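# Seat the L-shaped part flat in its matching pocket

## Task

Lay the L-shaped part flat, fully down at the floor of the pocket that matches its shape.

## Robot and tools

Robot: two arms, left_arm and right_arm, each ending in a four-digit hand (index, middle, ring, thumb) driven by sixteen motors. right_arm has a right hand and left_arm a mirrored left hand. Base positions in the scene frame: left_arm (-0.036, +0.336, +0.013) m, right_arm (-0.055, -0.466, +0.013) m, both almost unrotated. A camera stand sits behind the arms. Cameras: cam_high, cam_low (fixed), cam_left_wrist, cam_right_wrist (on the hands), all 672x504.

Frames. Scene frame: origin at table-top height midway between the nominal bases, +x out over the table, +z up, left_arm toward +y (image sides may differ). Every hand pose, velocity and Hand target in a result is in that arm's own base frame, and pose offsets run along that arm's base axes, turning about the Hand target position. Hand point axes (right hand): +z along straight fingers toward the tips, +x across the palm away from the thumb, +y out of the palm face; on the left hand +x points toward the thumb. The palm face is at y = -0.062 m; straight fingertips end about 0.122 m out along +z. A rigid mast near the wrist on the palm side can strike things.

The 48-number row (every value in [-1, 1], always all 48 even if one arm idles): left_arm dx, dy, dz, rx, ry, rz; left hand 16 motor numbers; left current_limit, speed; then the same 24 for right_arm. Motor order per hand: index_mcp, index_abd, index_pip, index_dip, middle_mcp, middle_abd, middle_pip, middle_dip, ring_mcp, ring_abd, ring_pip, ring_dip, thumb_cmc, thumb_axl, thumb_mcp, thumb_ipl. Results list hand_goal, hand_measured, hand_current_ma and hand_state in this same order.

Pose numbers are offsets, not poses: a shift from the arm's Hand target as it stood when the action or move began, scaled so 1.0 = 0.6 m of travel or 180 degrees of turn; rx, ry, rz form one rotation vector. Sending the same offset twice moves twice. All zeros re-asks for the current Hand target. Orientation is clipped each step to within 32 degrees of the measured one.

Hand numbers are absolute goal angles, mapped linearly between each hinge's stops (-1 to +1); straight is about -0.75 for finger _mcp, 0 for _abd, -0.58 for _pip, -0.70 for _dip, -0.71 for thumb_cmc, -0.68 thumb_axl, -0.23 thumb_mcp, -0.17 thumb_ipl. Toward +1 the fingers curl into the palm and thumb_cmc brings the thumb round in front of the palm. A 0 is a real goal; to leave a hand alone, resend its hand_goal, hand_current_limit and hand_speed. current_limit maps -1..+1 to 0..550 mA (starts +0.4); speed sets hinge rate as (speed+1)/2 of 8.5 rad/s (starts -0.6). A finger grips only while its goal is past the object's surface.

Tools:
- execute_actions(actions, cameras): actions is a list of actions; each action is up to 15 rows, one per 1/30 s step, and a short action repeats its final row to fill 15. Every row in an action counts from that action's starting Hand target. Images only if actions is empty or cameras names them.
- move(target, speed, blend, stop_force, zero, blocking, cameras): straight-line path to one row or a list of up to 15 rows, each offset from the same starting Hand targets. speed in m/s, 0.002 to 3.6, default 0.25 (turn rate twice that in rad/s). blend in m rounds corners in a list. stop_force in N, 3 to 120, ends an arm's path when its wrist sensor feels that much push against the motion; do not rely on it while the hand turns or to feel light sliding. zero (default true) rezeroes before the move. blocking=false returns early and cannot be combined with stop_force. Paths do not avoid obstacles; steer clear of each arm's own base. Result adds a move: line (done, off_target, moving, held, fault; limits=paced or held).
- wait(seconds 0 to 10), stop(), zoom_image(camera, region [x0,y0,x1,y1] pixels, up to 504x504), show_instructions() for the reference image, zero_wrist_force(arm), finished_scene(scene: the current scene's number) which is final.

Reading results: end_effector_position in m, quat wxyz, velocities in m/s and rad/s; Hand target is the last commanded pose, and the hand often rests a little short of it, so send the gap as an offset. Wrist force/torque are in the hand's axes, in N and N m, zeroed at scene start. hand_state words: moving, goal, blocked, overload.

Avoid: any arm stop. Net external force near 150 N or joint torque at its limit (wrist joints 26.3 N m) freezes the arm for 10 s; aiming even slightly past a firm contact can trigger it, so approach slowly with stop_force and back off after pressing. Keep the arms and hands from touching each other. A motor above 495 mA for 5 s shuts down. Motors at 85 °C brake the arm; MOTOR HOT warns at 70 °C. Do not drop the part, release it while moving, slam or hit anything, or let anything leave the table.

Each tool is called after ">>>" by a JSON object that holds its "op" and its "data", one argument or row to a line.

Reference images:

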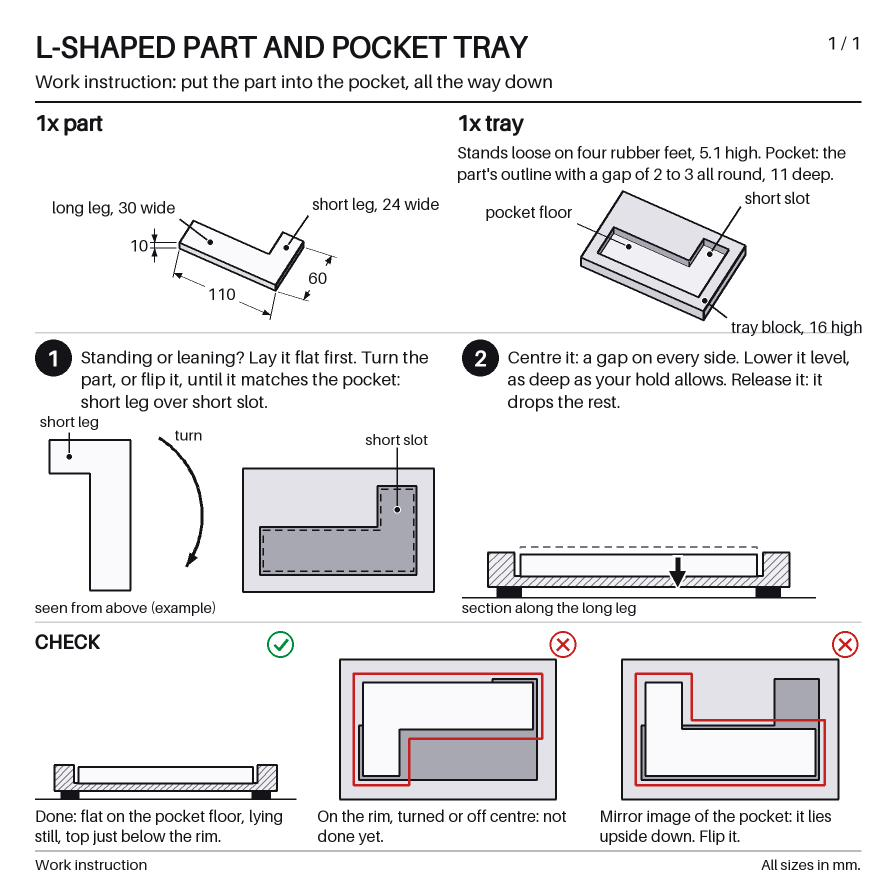

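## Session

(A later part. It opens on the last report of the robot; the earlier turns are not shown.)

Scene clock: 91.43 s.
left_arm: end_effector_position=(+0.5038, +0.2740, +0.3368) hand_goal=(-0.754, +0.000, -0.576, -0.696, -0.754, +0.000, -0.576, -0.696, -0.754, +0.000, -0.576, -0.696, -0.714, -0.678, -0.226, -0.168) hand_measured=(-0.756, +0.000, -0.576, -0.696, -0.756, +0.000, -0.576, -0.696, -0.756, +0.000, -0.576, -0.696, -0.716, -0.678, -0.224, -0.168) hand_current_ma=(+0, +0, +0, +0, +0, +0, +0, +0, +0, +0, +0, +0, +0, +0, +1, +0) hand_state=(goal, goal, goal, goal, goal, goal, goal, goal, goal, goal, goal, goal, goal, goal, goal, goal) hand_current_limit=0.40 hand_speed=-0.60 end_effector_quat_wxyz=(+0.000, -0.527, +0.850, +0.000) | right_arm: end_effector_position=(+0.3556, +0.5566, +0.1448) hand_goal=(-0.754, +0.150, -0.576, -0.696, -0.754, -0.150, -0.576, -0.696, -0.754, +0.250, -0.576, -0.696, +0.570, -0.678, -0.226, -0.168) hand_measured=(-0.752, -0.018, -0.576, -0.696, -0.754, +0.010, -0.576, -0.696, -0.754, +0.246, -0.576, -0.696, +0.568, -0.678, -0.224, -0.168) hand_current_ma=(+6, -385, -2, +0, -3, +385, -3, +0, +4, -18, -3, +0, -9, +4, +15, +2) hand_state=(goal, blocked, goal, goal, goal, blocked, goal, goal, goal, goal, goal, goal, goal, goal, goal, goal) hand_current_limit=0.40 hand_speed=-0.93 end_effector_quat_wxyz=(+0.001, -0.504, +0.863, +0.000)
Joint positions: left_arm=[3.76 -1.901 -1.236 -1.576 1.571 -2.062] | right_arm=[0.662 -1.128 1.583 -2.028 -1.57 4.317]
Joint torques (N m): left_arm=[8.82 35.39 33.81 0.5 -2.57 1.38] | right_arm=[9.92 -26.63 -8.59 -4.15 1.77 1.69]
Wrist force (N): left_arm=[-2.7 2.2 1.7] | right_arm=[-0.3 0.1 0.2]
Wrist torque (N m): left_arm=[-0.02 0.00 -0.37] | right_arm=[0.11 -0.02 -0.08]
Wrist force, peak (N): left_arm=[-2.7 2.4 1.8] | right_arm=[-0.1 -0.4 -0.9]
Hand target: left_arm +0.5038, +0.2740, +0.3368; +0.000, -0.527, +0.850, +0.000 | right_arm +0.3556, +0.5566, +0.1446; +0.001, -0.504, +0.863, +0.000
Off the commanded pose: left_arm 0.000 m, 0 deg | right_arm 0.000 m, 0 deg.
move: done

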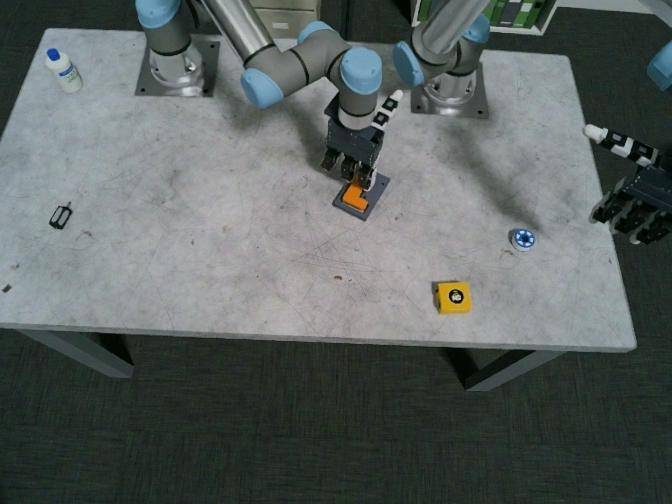

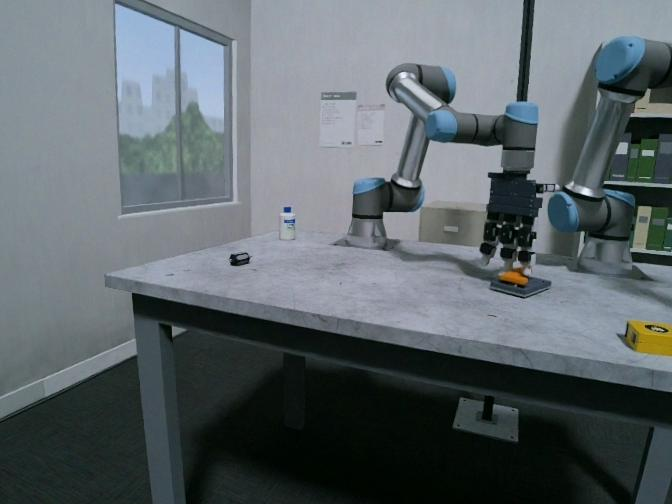

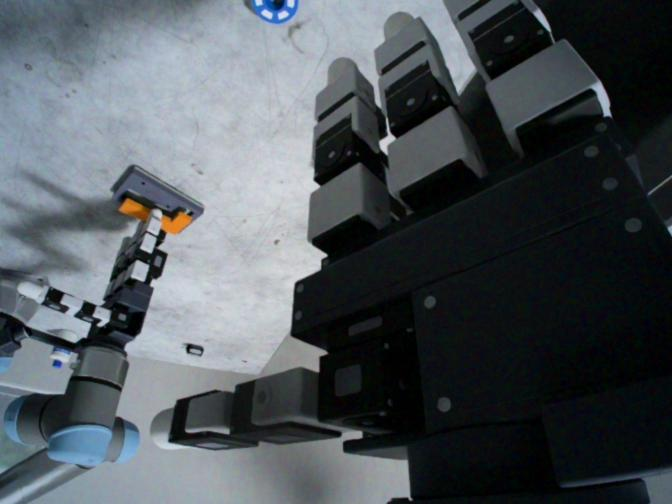

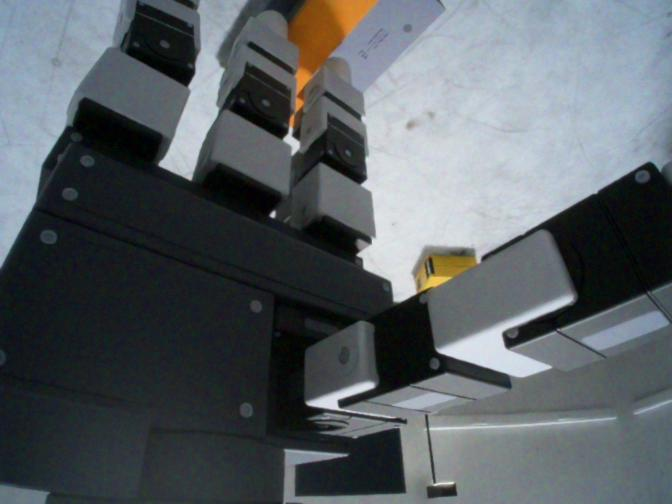

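>>> {"op": "move", "data": {
  "target": [
    [0, 0, 0, 0, 0, 0, -0.754, 0, -0.576, -0.696, -0.754, 0, -0.576, -0.696, -0.754, 0, -0.576, -0.696, -0.714, -0.678, -0.226, -0.168, 0.4, -0.6, -0.0057, 0.0002, -0.0142, 0, 0, 0, -0.754, 0.15, -0.576, -0.696, -0.754, -0.15, -0.576, -0.696, -0.754, 0.25, -0.576, -0.696, 0.571, -0.678, -0.226, -0.168, 0.4, -0.93]
  ],
  "speed": 0.05,
  "cameras": ["all"]
}}

>>> {"op": "zoom_image", "data": {
  "camera": "cam_high",
  "region": [336, 176, 376, 216]
}}

>>> {"op": "zoom_image", "data": {
  "camera": "cam_left_wrist",
  "region": [110, 170, 200, 240]
}}

>>> {"op": "zoom_image", "data": {
  "camera": "cam_low",
  "region": [486, 260, 556, 300]
}}

>>> {"op": "zoom_image", "data": {
  "camera": "cam_right_wrist",
  "region": [200, 0, 450, 150]
}}

Scene clock: 96.27 s.
left_arm: end_effector_position=(+0.5038, +0.2740, +0.3368) hand_goal=(-0.754, +0.000, -0.576, -0.696, -0.754, +0.000, -0.576, -0.696, -0.754, +0.000, -0.576, -0.696, -0.714, -0.678, -0.226, -0.168) hand_measured=(-0.756, +0.000, -0.576, -0.696, -0.756, +0.000, -0.576, -0.696, -0.756, +0.000, -0.576, -0.696, -0.716, -0.678, -0.224, -0.168) hand_current_ma=(+0, +0, +0, +0, +0, +0, +0, +0, +0, +0, +0, +0, +0, +0, +1, +0) hand_state=(goal, goal, goal, goal, goal, goal, goal, goal, goal, goal, goal, goal, goal, goal, goal, goal) hand_current_limit=0.40 hand_speed=-0.60 end_effector_quat_wxyz=(+0.000, -0.527, +0.850, +0.000) | right_arm: end_effector_position=(+0.3522, +0.5567, +0.1362) hand_goal=(-0.754, +0.150, -0.576, -0.696, -0.754, -0.150, -0.576, -0.696, -0.754, +0.250, -0.576, -0.696, +0.570, -0.678, -0.226, -0.168) hand_measured=(-0.752, -0.018, -0.576, -0.696, -0.754, +0.010, -0.576, -0.696, -0.754, +0.246, -0.576, -0.696, +0.568, -0.678, -0.224, -0.168) hand_current_ma=(+6, -385, -2, +0, -3, +385, -3, +0, +4, -18, -3, +0, -9, +4, +15, +2) hand_state=(goal, blocked, goal, goal, goal, blocked, goal, goal, goal, goal, goal, goal, goal, goal, goal, goal) hand_current_limit=0.40 hand_speed=-0.93 end_effector_quat_wxyz=(+0.001, -0.504, +0.863, +0.000)
Joint positions: left_arm=[3.76 -1.901 -1.236 -1.576 1.571 -2.062] | right_arm=[0.665 -1.124 1.601 -2.05 -1.57 4.32]
Joint torques (N m): left_arm=[9.57 36.19 33.8 0.7 -2.69 1.29] | right_arm=[9.53 -26.51 -7.92 -4.41 1.32 1.57]
Wrist force (N): left_arm=[-2.8 2.3 1.5] | right_arm=[-0.3 -0.1 0.2]
Wrist torque (N m): left_arm=[0.00 0.02 -0.38] | right_arm=[0.08 -0.02 -0.07]
Wrist force, peak (N): left_arm=[-2.8 2.4 1.9] | right_arm=[-0.8 -0.1 0.3]
Hand target: left_arm +0.5038, +0.2740, +0.3368; +0.000, -0.527, +0.850, +0.000 | right_arm +0.3521, +0.5567, +0.1361; +0.001, -0.504, +0.863, +0.000
Off the commanded pose: left_arm 0.000 m, 0 deg | right_arm 0.000 m, 0 deg.
move: done

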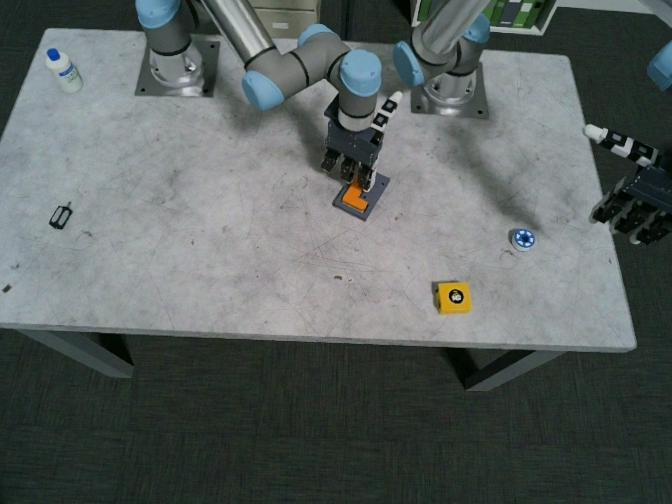

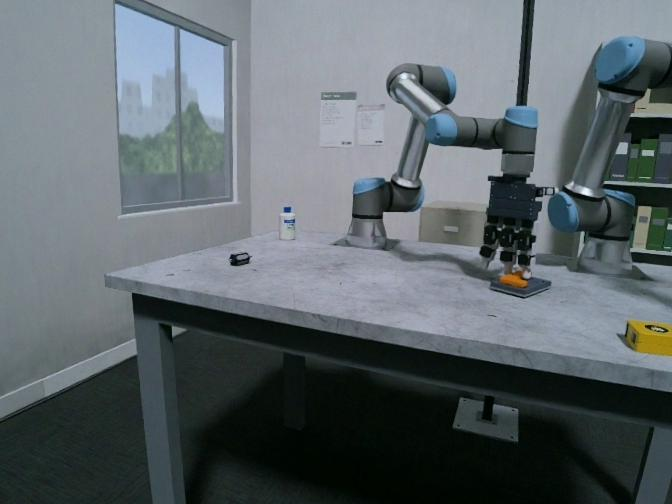

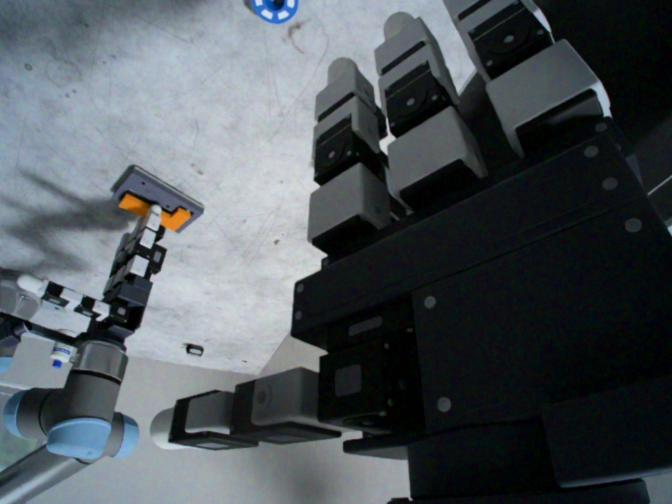

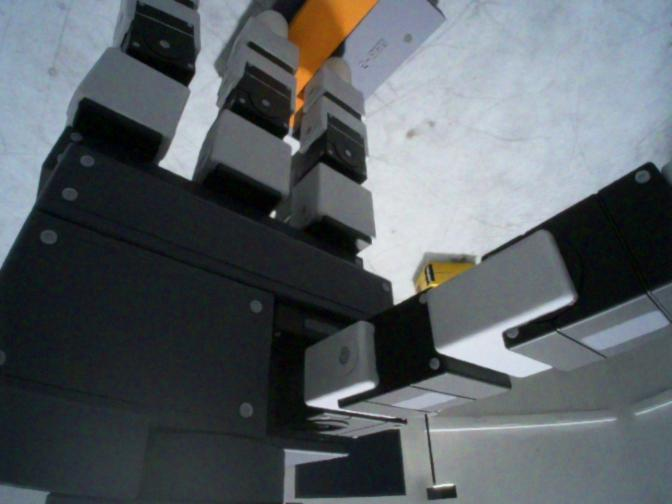

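Scaled by 12.600 from the camera's 672x504 image, which has a finer 960x720 frame.

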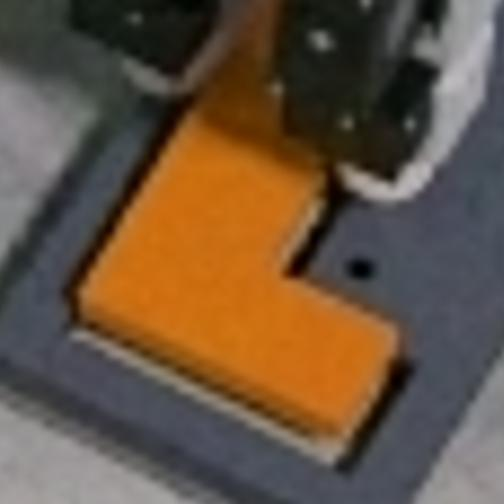

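Scaled by 5.600 from the camera's 672x504 image, which has a finer 960x720 frame.

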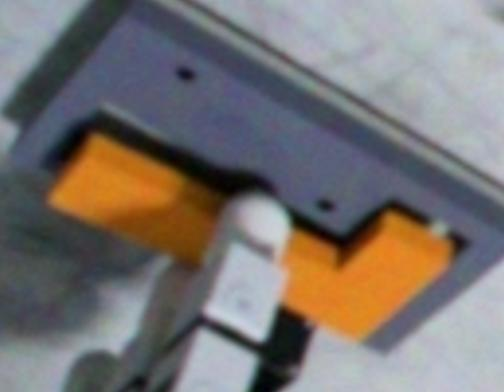

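Scaled by 7.200 from the camera's 672x504 image, which has a finer 960x720 frame.

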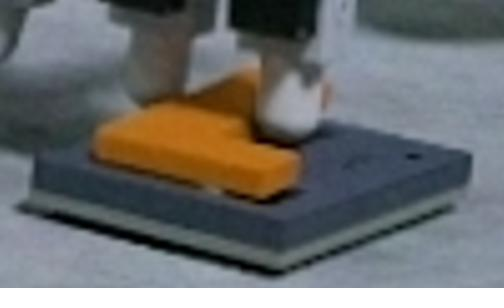

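Scaled by 2.016 from the camera's 672x504 image, which has a finer 960x720 frame.

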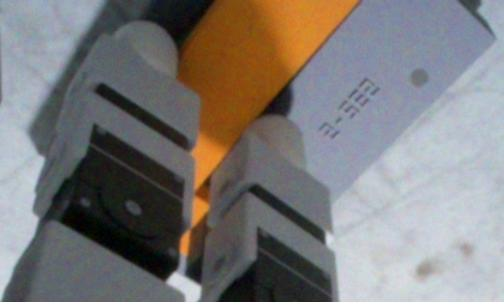

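>>> {"op": "zoom_image", "data": {
  "camera": "cam_right_wrist",
  "region": [220, 0, 340, 90]
}}

>>> {"op": "zoom_image", "data": {
  "camera": "cam_right_wrist",
  "region": [330, 0, 450, 90]
}}

>>> {"op": "zoom_image", "data": {
  "camera": "cam_left_wrist",
  "region": [110, 180, 160, 220]
}}

>>> {"op": "zoom_image", "data": {
  "camera": "cam_left_wrist",
  "region": [150, 190, 200, 230]
}}

Scaled by 4.200 from the camera's 672x504 image, which has a finer 960x720 frame.

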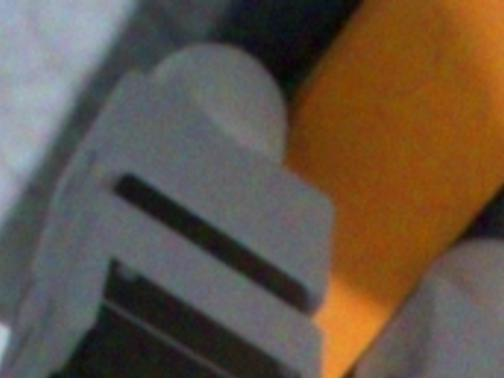

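Scaled by 4.200 from the camera's 672x504 image, which has a finer 960x720 frame.

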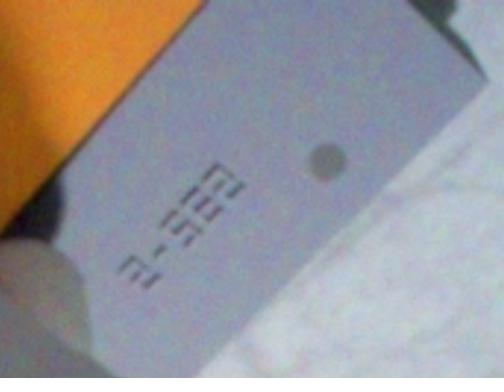

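Scaled by 10.080 from the camera's 672x504 image, which has a finer 960x720 frame.

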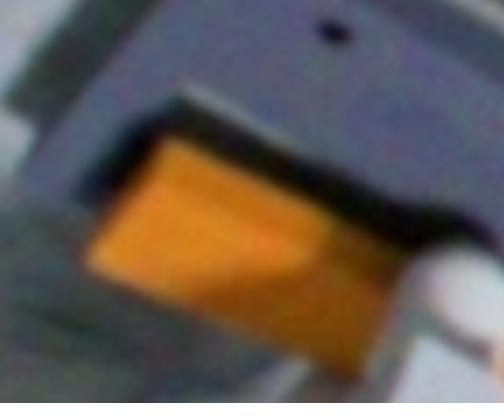

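Scaled by 10.080 from the camera's 672x504 image, which has a finer 960x720 frame.

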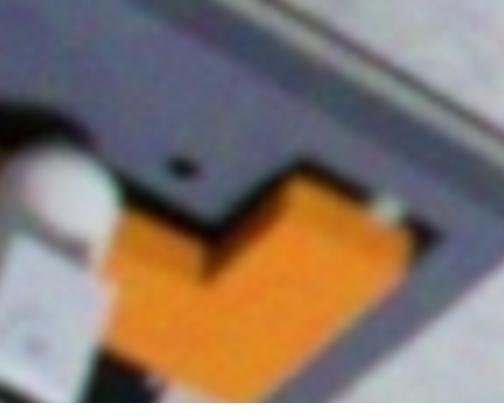

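>>> {"op": "move", "data": {
  "target": [
    [0, 0, 0, 0, 0, 0, -0.754, 0, -0.576, -0.696, -0.754, 0, -0.576, -0.696, -0.754, 0, -0.576, -0.696, -0.714, -0.678, -0.226, -0.168, 0.4, -0.6, 0.0036, 0.0092, 0, 0, 0, -0.015, -0.754, 0.15, -0.576, -0.696, -0.754, -0.15, -0.576, -0.696, -0.754, 0.25, -0.576, -0.696, 0.571, -0.678, -0.226, -0.168, 0.4, -0.93]
  ],
  "speed": 0.05,
  "cameras": ["all"]
}}

>>> {"op": "zoom_image", "data": {
  "camera": "cam_high",
  "region": [336, 176, 376, 216]
}}

>>> {"op": "zoom_image", "data": {
  "camera": "cam_left_wrist",
  "region": [110, 180, 160, 220]
}}

>>> {"op": "zoom_image", "data": {
  "camera": "cam_left_wrist",
  "region": [150, 190, 200, 230]
}}

>>> {"op": "zoom_image", "data": {
  "camera": "cam_right_wrist",
  "region": [200, 0, 450, 150]
}}

Scene clock: 102.27 s.
left_arm: end_effector_position=(+0.5038, +0.2740, +0.3368) hand_goal=(-0.754, +0.000, -0.576, -0.696, -0.754, +0.000, -0.576, -0.696, -0.754, +0.000, -0.576, -0.696, -0.714, -0.678, -0.226, -0.168) hand_measured=(-0.756, +0.000, -0.576, -0.696, -0.756, +0.000, -0.576, -0.696, -0.756, +0.000, -0.576, -0.696, -0.716, -0.678, -0.224, -0.168) hand_current_ma=(+0, +0, +0, +0, +0, +0, +0, +0, +0, +0, +0, +0, +0, +0, +1, +0) hand_state=(goal, goal, goal, goal, goal, goal, goal, goal, goal, goal, goal, goal, goal, goal, goal, goal) hand_current_limit=0.40 hand_speed=-0.60 end_effector_quat_wxyz=(+0.000, -0.527, +0.850, +0.000) | right_arm: end_effector_position=(+0.3543, +0.5622, +0.1361) hand_goal=(-0.754, +0.150, -0.576, -0.696, -0.754, -0.150, -0.576, -0.696, -0.754, +0.250, -0.576, -0.696, +0.570, -0.678, -0.226, -0.168) hand_measured=(-0.752, -0.018, -0.576, -0.696, -0.754, +0.010, -0.576, -0.696, -0.754, +0.246, -0.576, -0.696, +0.568, -0.678, -0.224, -0.168) hand_current_ma=(+6, -385, -2, +0, -3, +385, -3, +0, +4, -18, -3, +0, -9, +4, +15, +2) hand_state=(goal, blocked, goal, goal, goal, blocked, goal, goal, goal, goal, goal, goal, goal, goal, goal, goal) hand_current_limit=0.40 hand_speed=-0.93 end_effector_quat_wxyz=(+0.001, -0.484, +0.875, +0.000)
Joint positions: left_arm=[3.76 -1.901 -1.236 -1.576 1.571 -2.062] | right_arm=[0.669 -1.12 1.596 -2.048 -1.57 4.371]
Joint torques (N m): left_arm=[8.81 35.98 34.21 0.5 -2.73 1.4] | right_arm=[9.51 -26.48 -33.87 -0.34 -1.85 1.66]
Wrist force (N): left_arm=[-2.7 2.2 1.7] | right_arm=[-0.3 -0.2 0.0]
Wrist torque (N m): left_arm=[-0.02 0.00 -0.37] | right_arm=[0.04 -0.04 -0.07]
Wrist force, peak (N): left_arm=[-2.7 2.5 1.9] | right_arm=[-0.7 0.2 0.1]
Hand target: left_arm +0.5038, +0.2740, +0.3368; +0.000, -0.527, +0.850, +0.000 | right_arm +0.3543, +0.5622, +0.1361; +0.001, -0.484, +0.875, +0.000
Off the commanded pose: left_arm 0.000 m, 0 deg | right_arm 0.000 m, 0 deg.
move: done

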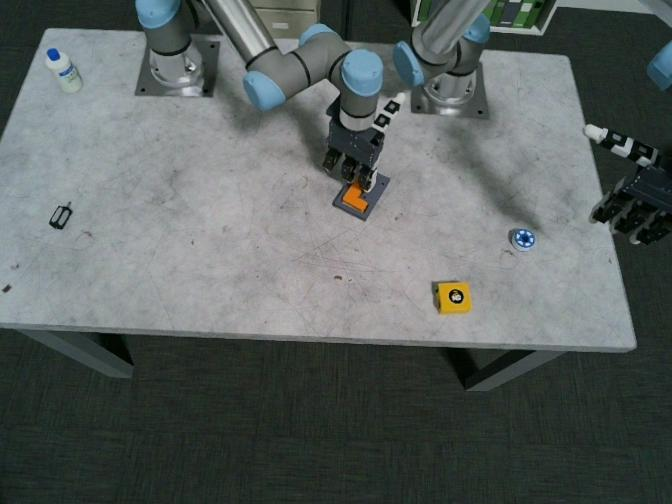

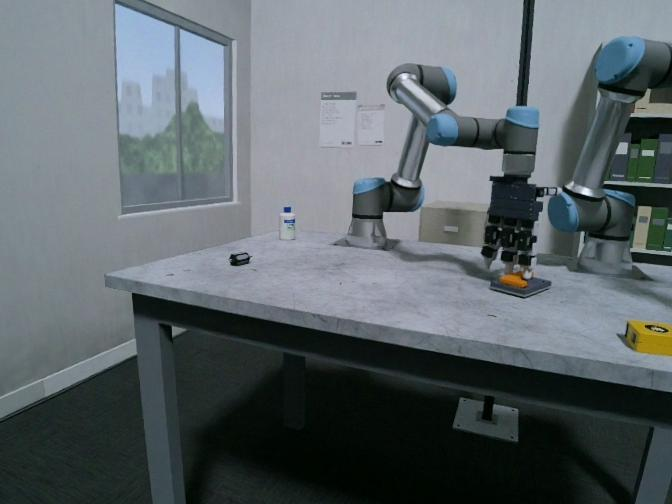

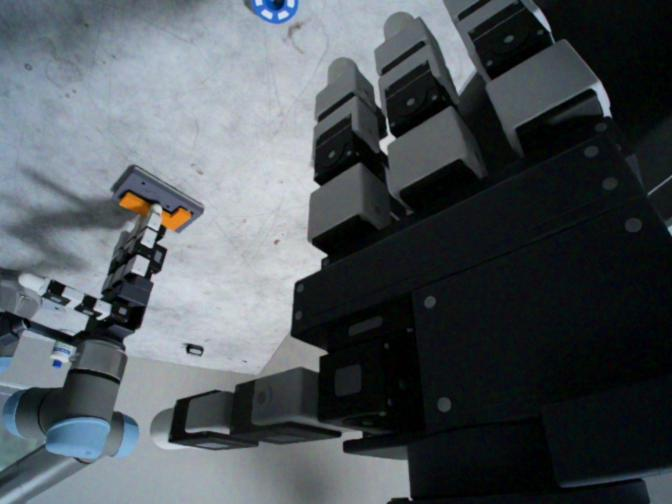

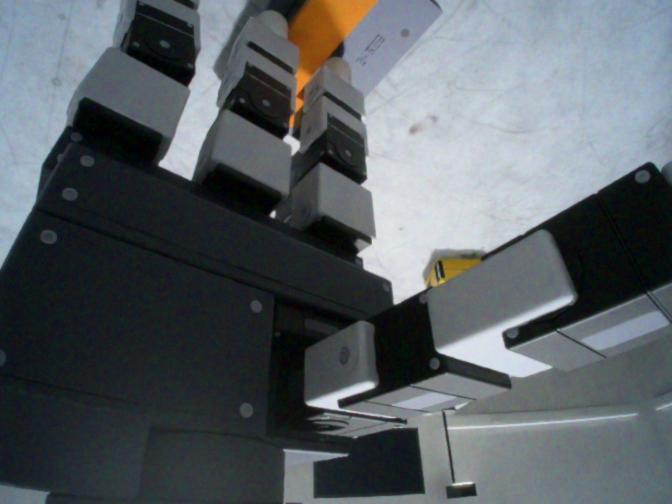

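Scaled by 12.600 from the camera's 672x504 image, which has a finer 960x720 frame.

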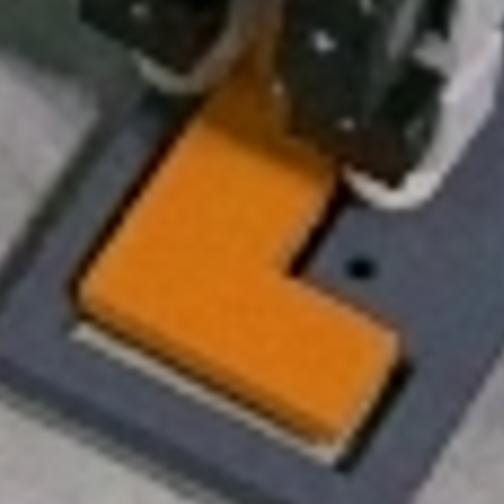

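Scaled by 10.080 from the camera's 672x504 image, which has a finer 960x720 frame.

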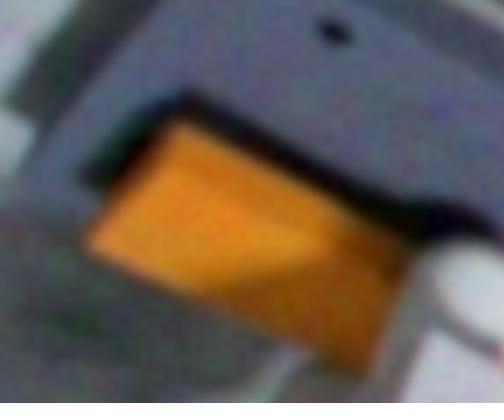

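Scaled by 10.080 from the camera's 672x504 image, which has a finer 960x720 frame.

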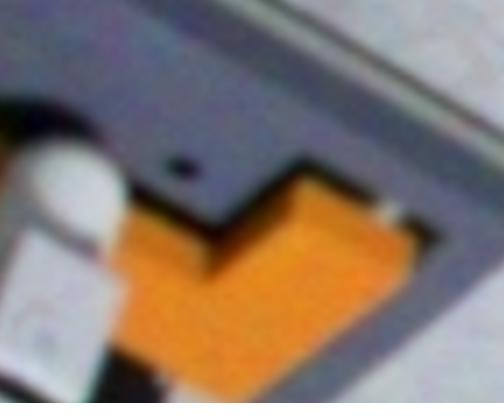

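Scaled by 2.016 from the camera's 672x504 image, which has a finer 960x720 frame.

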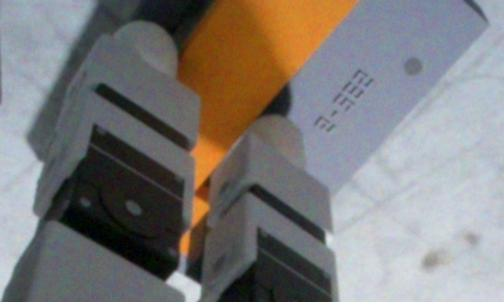

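>>> {"op": "move", "data": {
  "target": [
    [0, 0, 0, 0, 0, 0, -0.754, 0, -0.576, -0.696, -0.754, 0, -0.576, -0.696, -0.754, 0, -0.576, -0.696, -0.714, -0.678, -0.226, -0.168, 0.4, -0.6, 0, 0, -0.0092, 0, 0, 0, -0.754, 0.15, -0.576, -0.696, -0.754, -0.15, -0.576, -0.696, -0.754, 0.25, -0.576, -0.696, 0.571, -0.678, -0.226, -0.168, 0.4, -0.93]
  ],
  "speed": 0.006,
  "stop_force": 3,
  "cameras": ["all"]
}}

>>> {"op": "zoom_image", "data": {
  "camera": "cam_high",
  "region": [336, 176, 376, 216]
}}

>>> {"op": "zoom_image", "data": {
  "camera": "cam_left_wrist",
  "region": [110, 180, 160, 220]
}}

>>> {"op": "zoom_image", "data": {
  "camera": "cam_left_wrist",
  "region": [150, 190, 200, 230]
}}

>>> {"op": "zoom_image", "data": {
  "camera": "cam_low",
  "region": [486, 260, 556, 300]
}}

Scene clock: 105.17 s.
left_arm: end_effector_position=(+0.5038, +0.2740, +0.3368) hand_goal=(-0.754, +0.000, -0.576, -0.696, -0.754, +0.000, -0.576, -0.696, -0.754, +0.000, -0.576, -0.696, -0.714, -0.678, -0.226, -0.168) hand_measured=(-0.756, +0.000, -0.576, -0.696, -0.756, +0.000, -0.576, -0.696, -0.756, +0.000, -0.576, -0.696, -0.716, -0.678, -0.224, -0.168) hand_current_ma=(+0, +0, +0, +0, +0, +0, +0, +0, +0, +0, +0, +0, +0, +0, +1, +0) hand_state=(goal, goal, goal, goal, goal, goal, goal, goal, goal, goal, goal, goal, goal, goal, goal, goal) hand_current_limit=0.40 hand_speed=-0.60 end_effector_quat_wxyz=(+0.000, -0.527, +0.850, +0.000) | right_arm: end_effector_position=(+0.3543, +0.5622, +0.1306) hand_goal=(-0.754, +0.150, -0.576, -0.696, -0.754, -0.150, -0.576, -0.696, -0.754, +0.250, -0.576, -0.696, +0.570, -0.678, -0.226, -0.168) hand_measured=(-0.752, -0.018, -0.576, -0.696, -0.754, +0.010, -0.576, -0.696, -0.754, +0.246, -0.576, -0.696, +0.568, -0.678, -0.224, -0.168) hand_current_ma=(+6, -385, -2, +0, -3, +385, -3, +0, +4, -18, -3, +0, -9, +4, +15, +2) hand_state=(goal, blocked, goal, goal, goal, blocked, goal, goal, goal, goal, goal, goal, goal, goal, goal, goal) hand_current_limit=0.40 hand_speed=-0.93 end_effector_quat_wxyz=(+0.001, -0.484, +0.875, +0.000)
Joint positions: left_arm=[3.76 -1.901 -1.236 -1.576 1.571 -2.062] | right_arm=[0.669 -1.114 1.603 -2.061 -1.57 4.371]
Joint torques (N m): left_arm=[9.89 35.59 33.37 0.5 -2.42 1.39] | right_arm=[8.76 -26.64 -8.29 -4.41 -1.88 1.53]
Wrist force (N): left_arm=[-2.6 2.3 1.7] | right_arm=[-0.3 -0.3 -0.3]
Wrist torque (N m): left_arm=[-0.02 -0.01 -0.36] | right_arm=[0.05 -0.03 -0.06]
Wrist force, peak (N): left_arm=[-2.8 2.4 1.8] | right_arm=[-0.2 -0.3 0.6]
Hand target: left_arm +0.5038, +0.2740, +0.3368; +0.000, -0.527, +0.850, +0.000 | right_arm +0.3543, +0.5622, +0.1306; +0.001, -0.484, +0.875, +0.000
Off the commanded pose: left_arm 0.000 m, 0 deg | right_arm 0.000 m, 0 deg.
move: done

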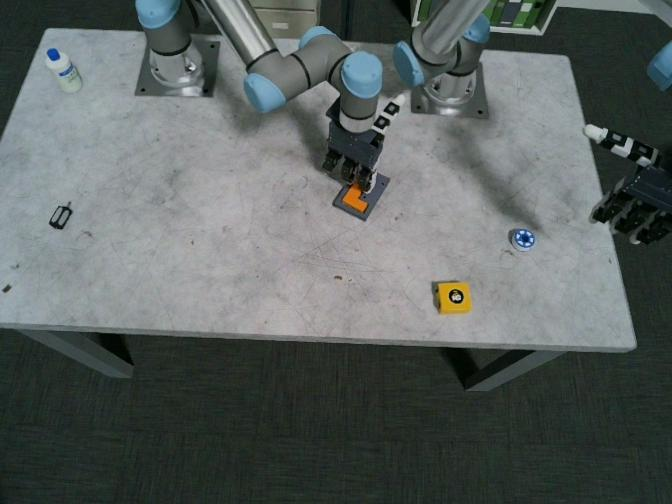

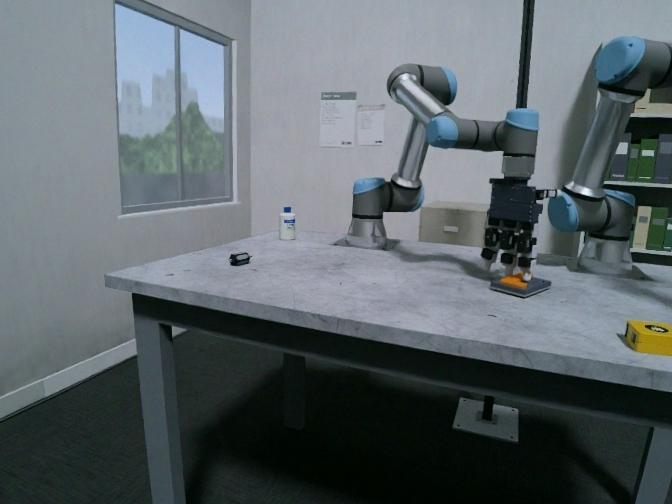

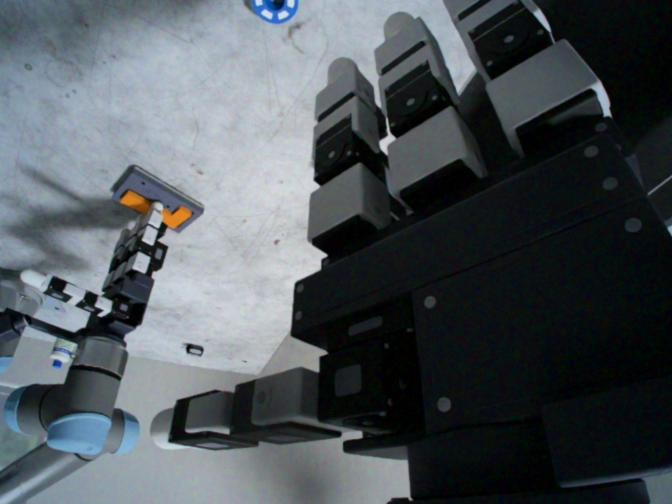

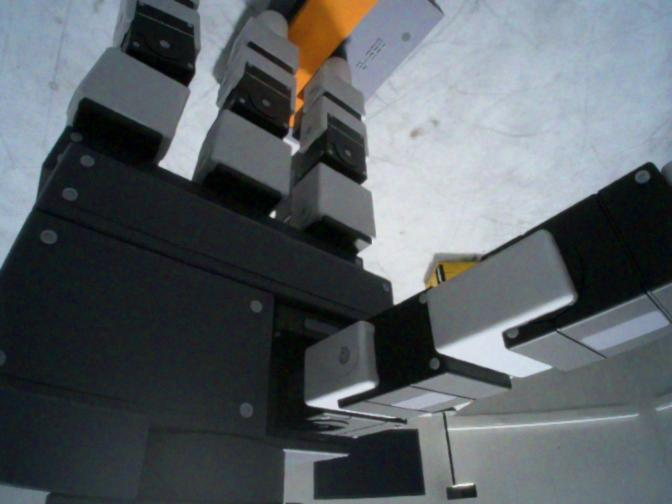

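Scaled by 12.600 from the camera's 672x504 image, which has a finer 960x720 frame.

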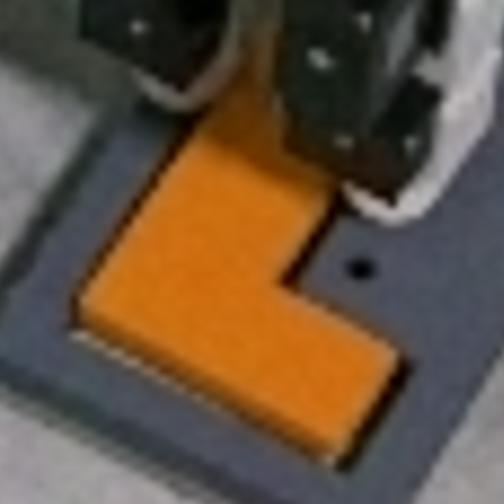

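Scaled by 10.080 from the camera's 672x504 image, which has a finer 960x720 frame.

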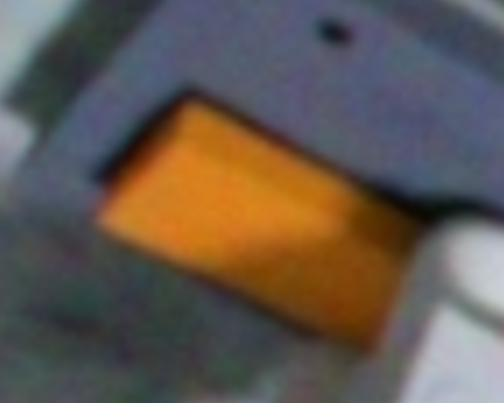

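Scaled by 10.080 from the camera's 672x504 image, which has a finer 960x720 frame.

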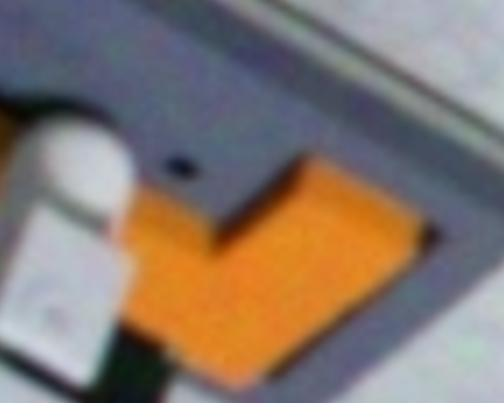

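Scaled by 7.200 from the camera's 672x504 image, which has a finer 960x720 frame.

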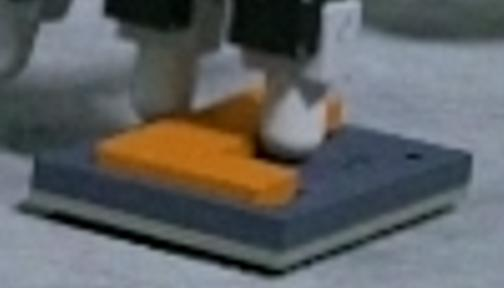

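>>> {"op": "move", "data": {
  "target": [
    [0, 0, 0, 0, 0, 0, -0.754, 0, -0.576, -0.696, -0.754, 0, -0.576, -0.696, -0.754, 0, -0.576, -0.696, -0.714, -0.678, -0.226, -0.168, 0.4, -0.6, -0.002, -0.0003, -0.004, 0, 0, 0, -0.754, 0.15, -0.576, -0.696, -0.754, -0.15, -0.576, -0.696, -0.754, 0.25, -0.576, -0.696, 0.571, -0.678, -0.226, -0.168, 0.4, -0.93]
  ],
  "speed": 0.005,
  "stop_force": 3,
  "cameras": ["all"]
}}

>>> {"op": "zoom_image", "data": {
  "camera": "cam_high",
  "region": [336, 176, 376, 216]
}}

>>> {"op": "zoom_image", "data": {
  "camera": "cam_left_wrist",
  "region": [110, 180, 160, 220]
}}

>>> {"op": "zoom_image", "data": {
  "camera": "cam_left_wrist",
  "region": [150, 190, 200, 230]
}}

>>> {"op": "zoom_image", "data": {
  "camera": "cam_low",
  "region": [486, 260, 556, 300]
}}

Scene clock: 107.17 s.
left_arm: end_effector_position=(+0.5038, +0.2740, +0.3368) hand_goal=(-0.754, +0.000, -0.576, -0.696, -0.754, +0.000, -0.576, -0.696, -0.754, +0.000, -0.576, -0.696, -0.714, -0.678, -0.226, -0.168) hand_measured=(-0.756, +0.000, -0.576, -0.696, -0.756, +0.000, -0.576, -0.696, -0.756, +0.000, -0.576, -0.696, -0.716, -0.678, -0.224, -0.168) hand_current_ma=(+0, +0, +0, +0, +0, +0, +0, +0, +0, +0, +0, +0, +0, +0, +1, +0) hand_state=(goal, goal, goal, goal, goal, goal, goal, goal, goal, goal, goal, goal, goal, goal, goal, goal) hand_current_limit=0.40 hand_speed=-0.60 end_effector_quat_wxyz=(+0.000, -0.527, +0.850, +0.000) | right_arm: end_effector_position=(+0.3540, +0.5622, +0.1299) hand_goal=(-0.754, +0.150, -0.576, -0.696, -0.754, -0.150, -0.576, -0.696, -0.754, +0.250, -0.576, -0.696, +0.570, -0.678, -0.226, -0.168) hand_measured=(-0.752, -0.018, -0.576, -0.696, -0.754, +0.010, -0.576, -0.696, -0.754, +0.246, -0.576, -0.696, +0.568, -0.678, -0.224, -0.168) hand_current_ma=(+5, -385, -2, +0, -3, +385, -3, +0, +4, -18, -3, +0, -9, +4, +15, +2) hand_state=(goal, blocked, goal, goal, goal, blocked, goal, goal, goal, goal, goal, goal, goal, goal, goal, goal) hand_current_limit=0.40 hand_speed=-0.93 end_effector_quat_wxyz=(+0.001, -0.484, +0.875, +0.000)
Joint positions: left_arm=[3.76 -1.901 -1.236 -1.576 1.571 -2.062] | right_arm=[0.67 -1.114 1.604 -2.063 -1.57 4.372]
Joint torques (N m): left_arm=[9.09 35.25 34.7 0.68 -2.65 1.06] | right_arm=[-1.71 -32.94 -32.76 -0.26 -1.75 -1.31]
Wrist force (N): left_arm=[-2.4 2.1 1.7] | right_arm=[0.1 -0.4 -2.8]
Wrist torque (N m): left_arm=[-0.03 -0.04 -0.34] | right_arm=[0.30 -0.01 -0.03]
Wrist force, peak (N): left_arm=[-2.7 2.3 1.8] | right_arm=[-0.3 -1.0 -5.1]
Hand target: left_arm +0.5038, +0.2740, +0.3368; +0.000, -0.527, +0.850, +0.000 | right_arm +0.3540, +0.5622, +0.1300; +0.001, -0.484, +0.875, +0.000 (not the last commanded pose)
Off the commanded pose: left_arm 0.000 m, 0 deg | right_arm 0.002 m, 0 deg.
move: contact (right_arm)

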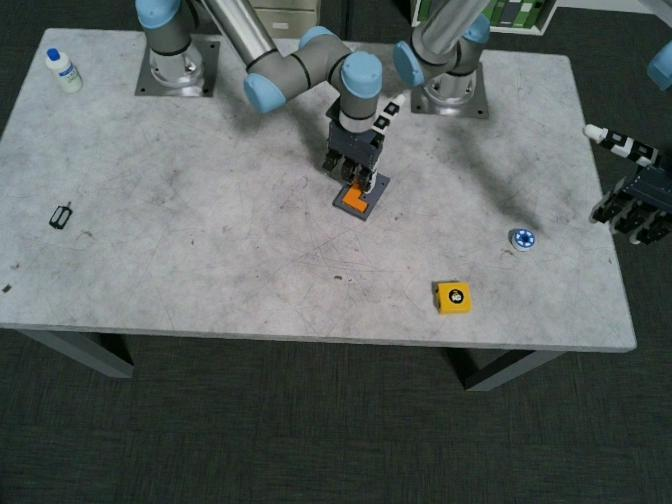

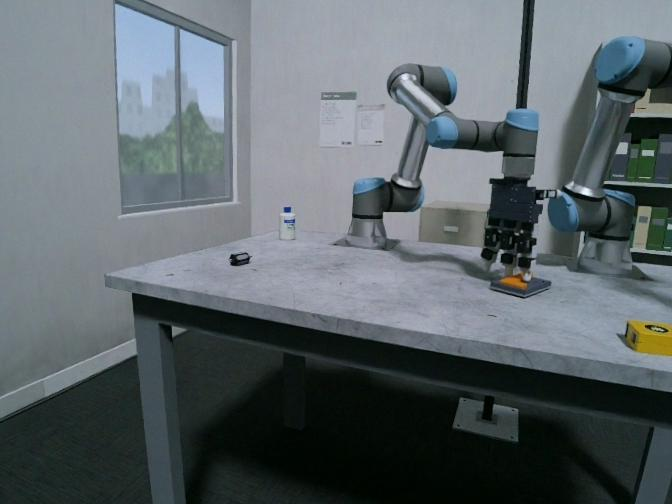

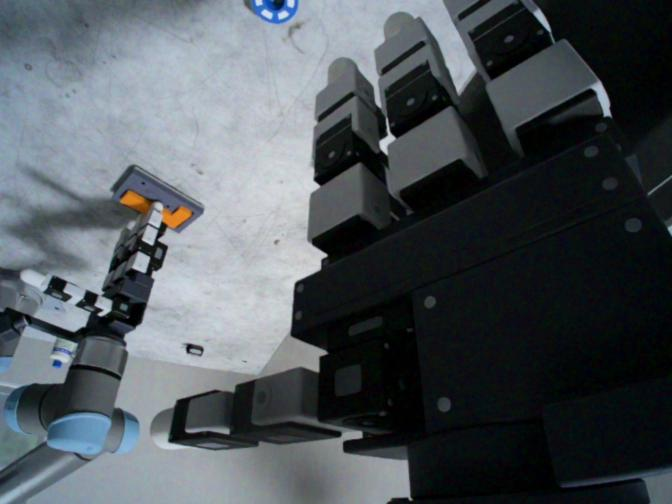

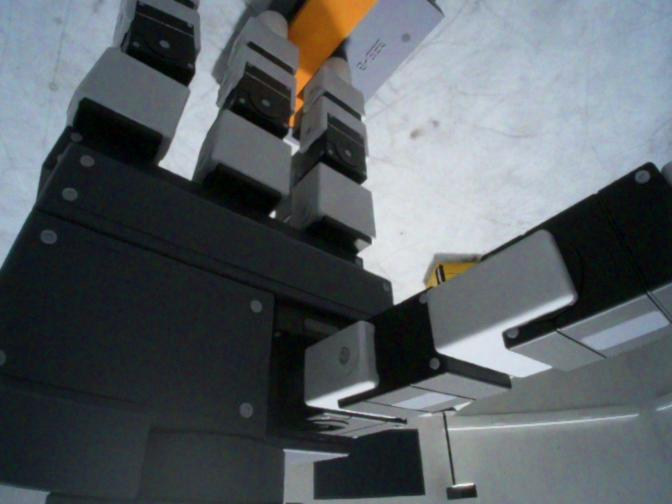

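Scaled by 12.600 from the camera's 672x504 image, which has a finer 960x720 frame.

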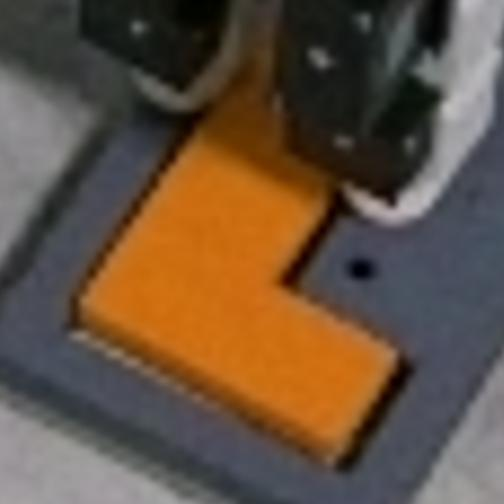

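Scaled by 10.080 from the camera's 672x504 image, which has a finer 960x720 frame.

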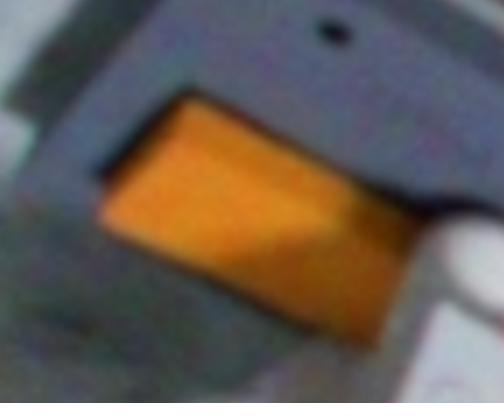

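Scaled by 10.080 from the camera's 672x504 image, which has a finer 960x720 frame.

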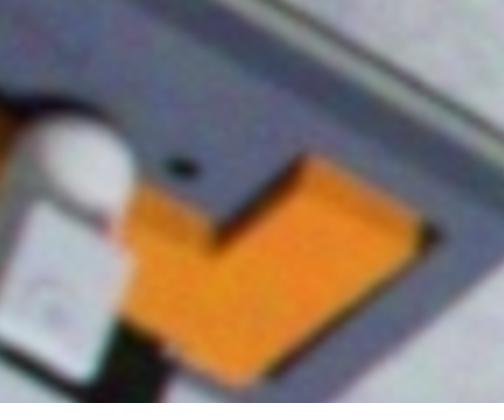

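Scaled by 7.200 from the camera's 672x504 image, which has a finer 960x720 frame.

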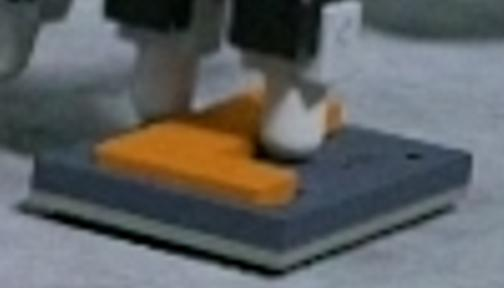

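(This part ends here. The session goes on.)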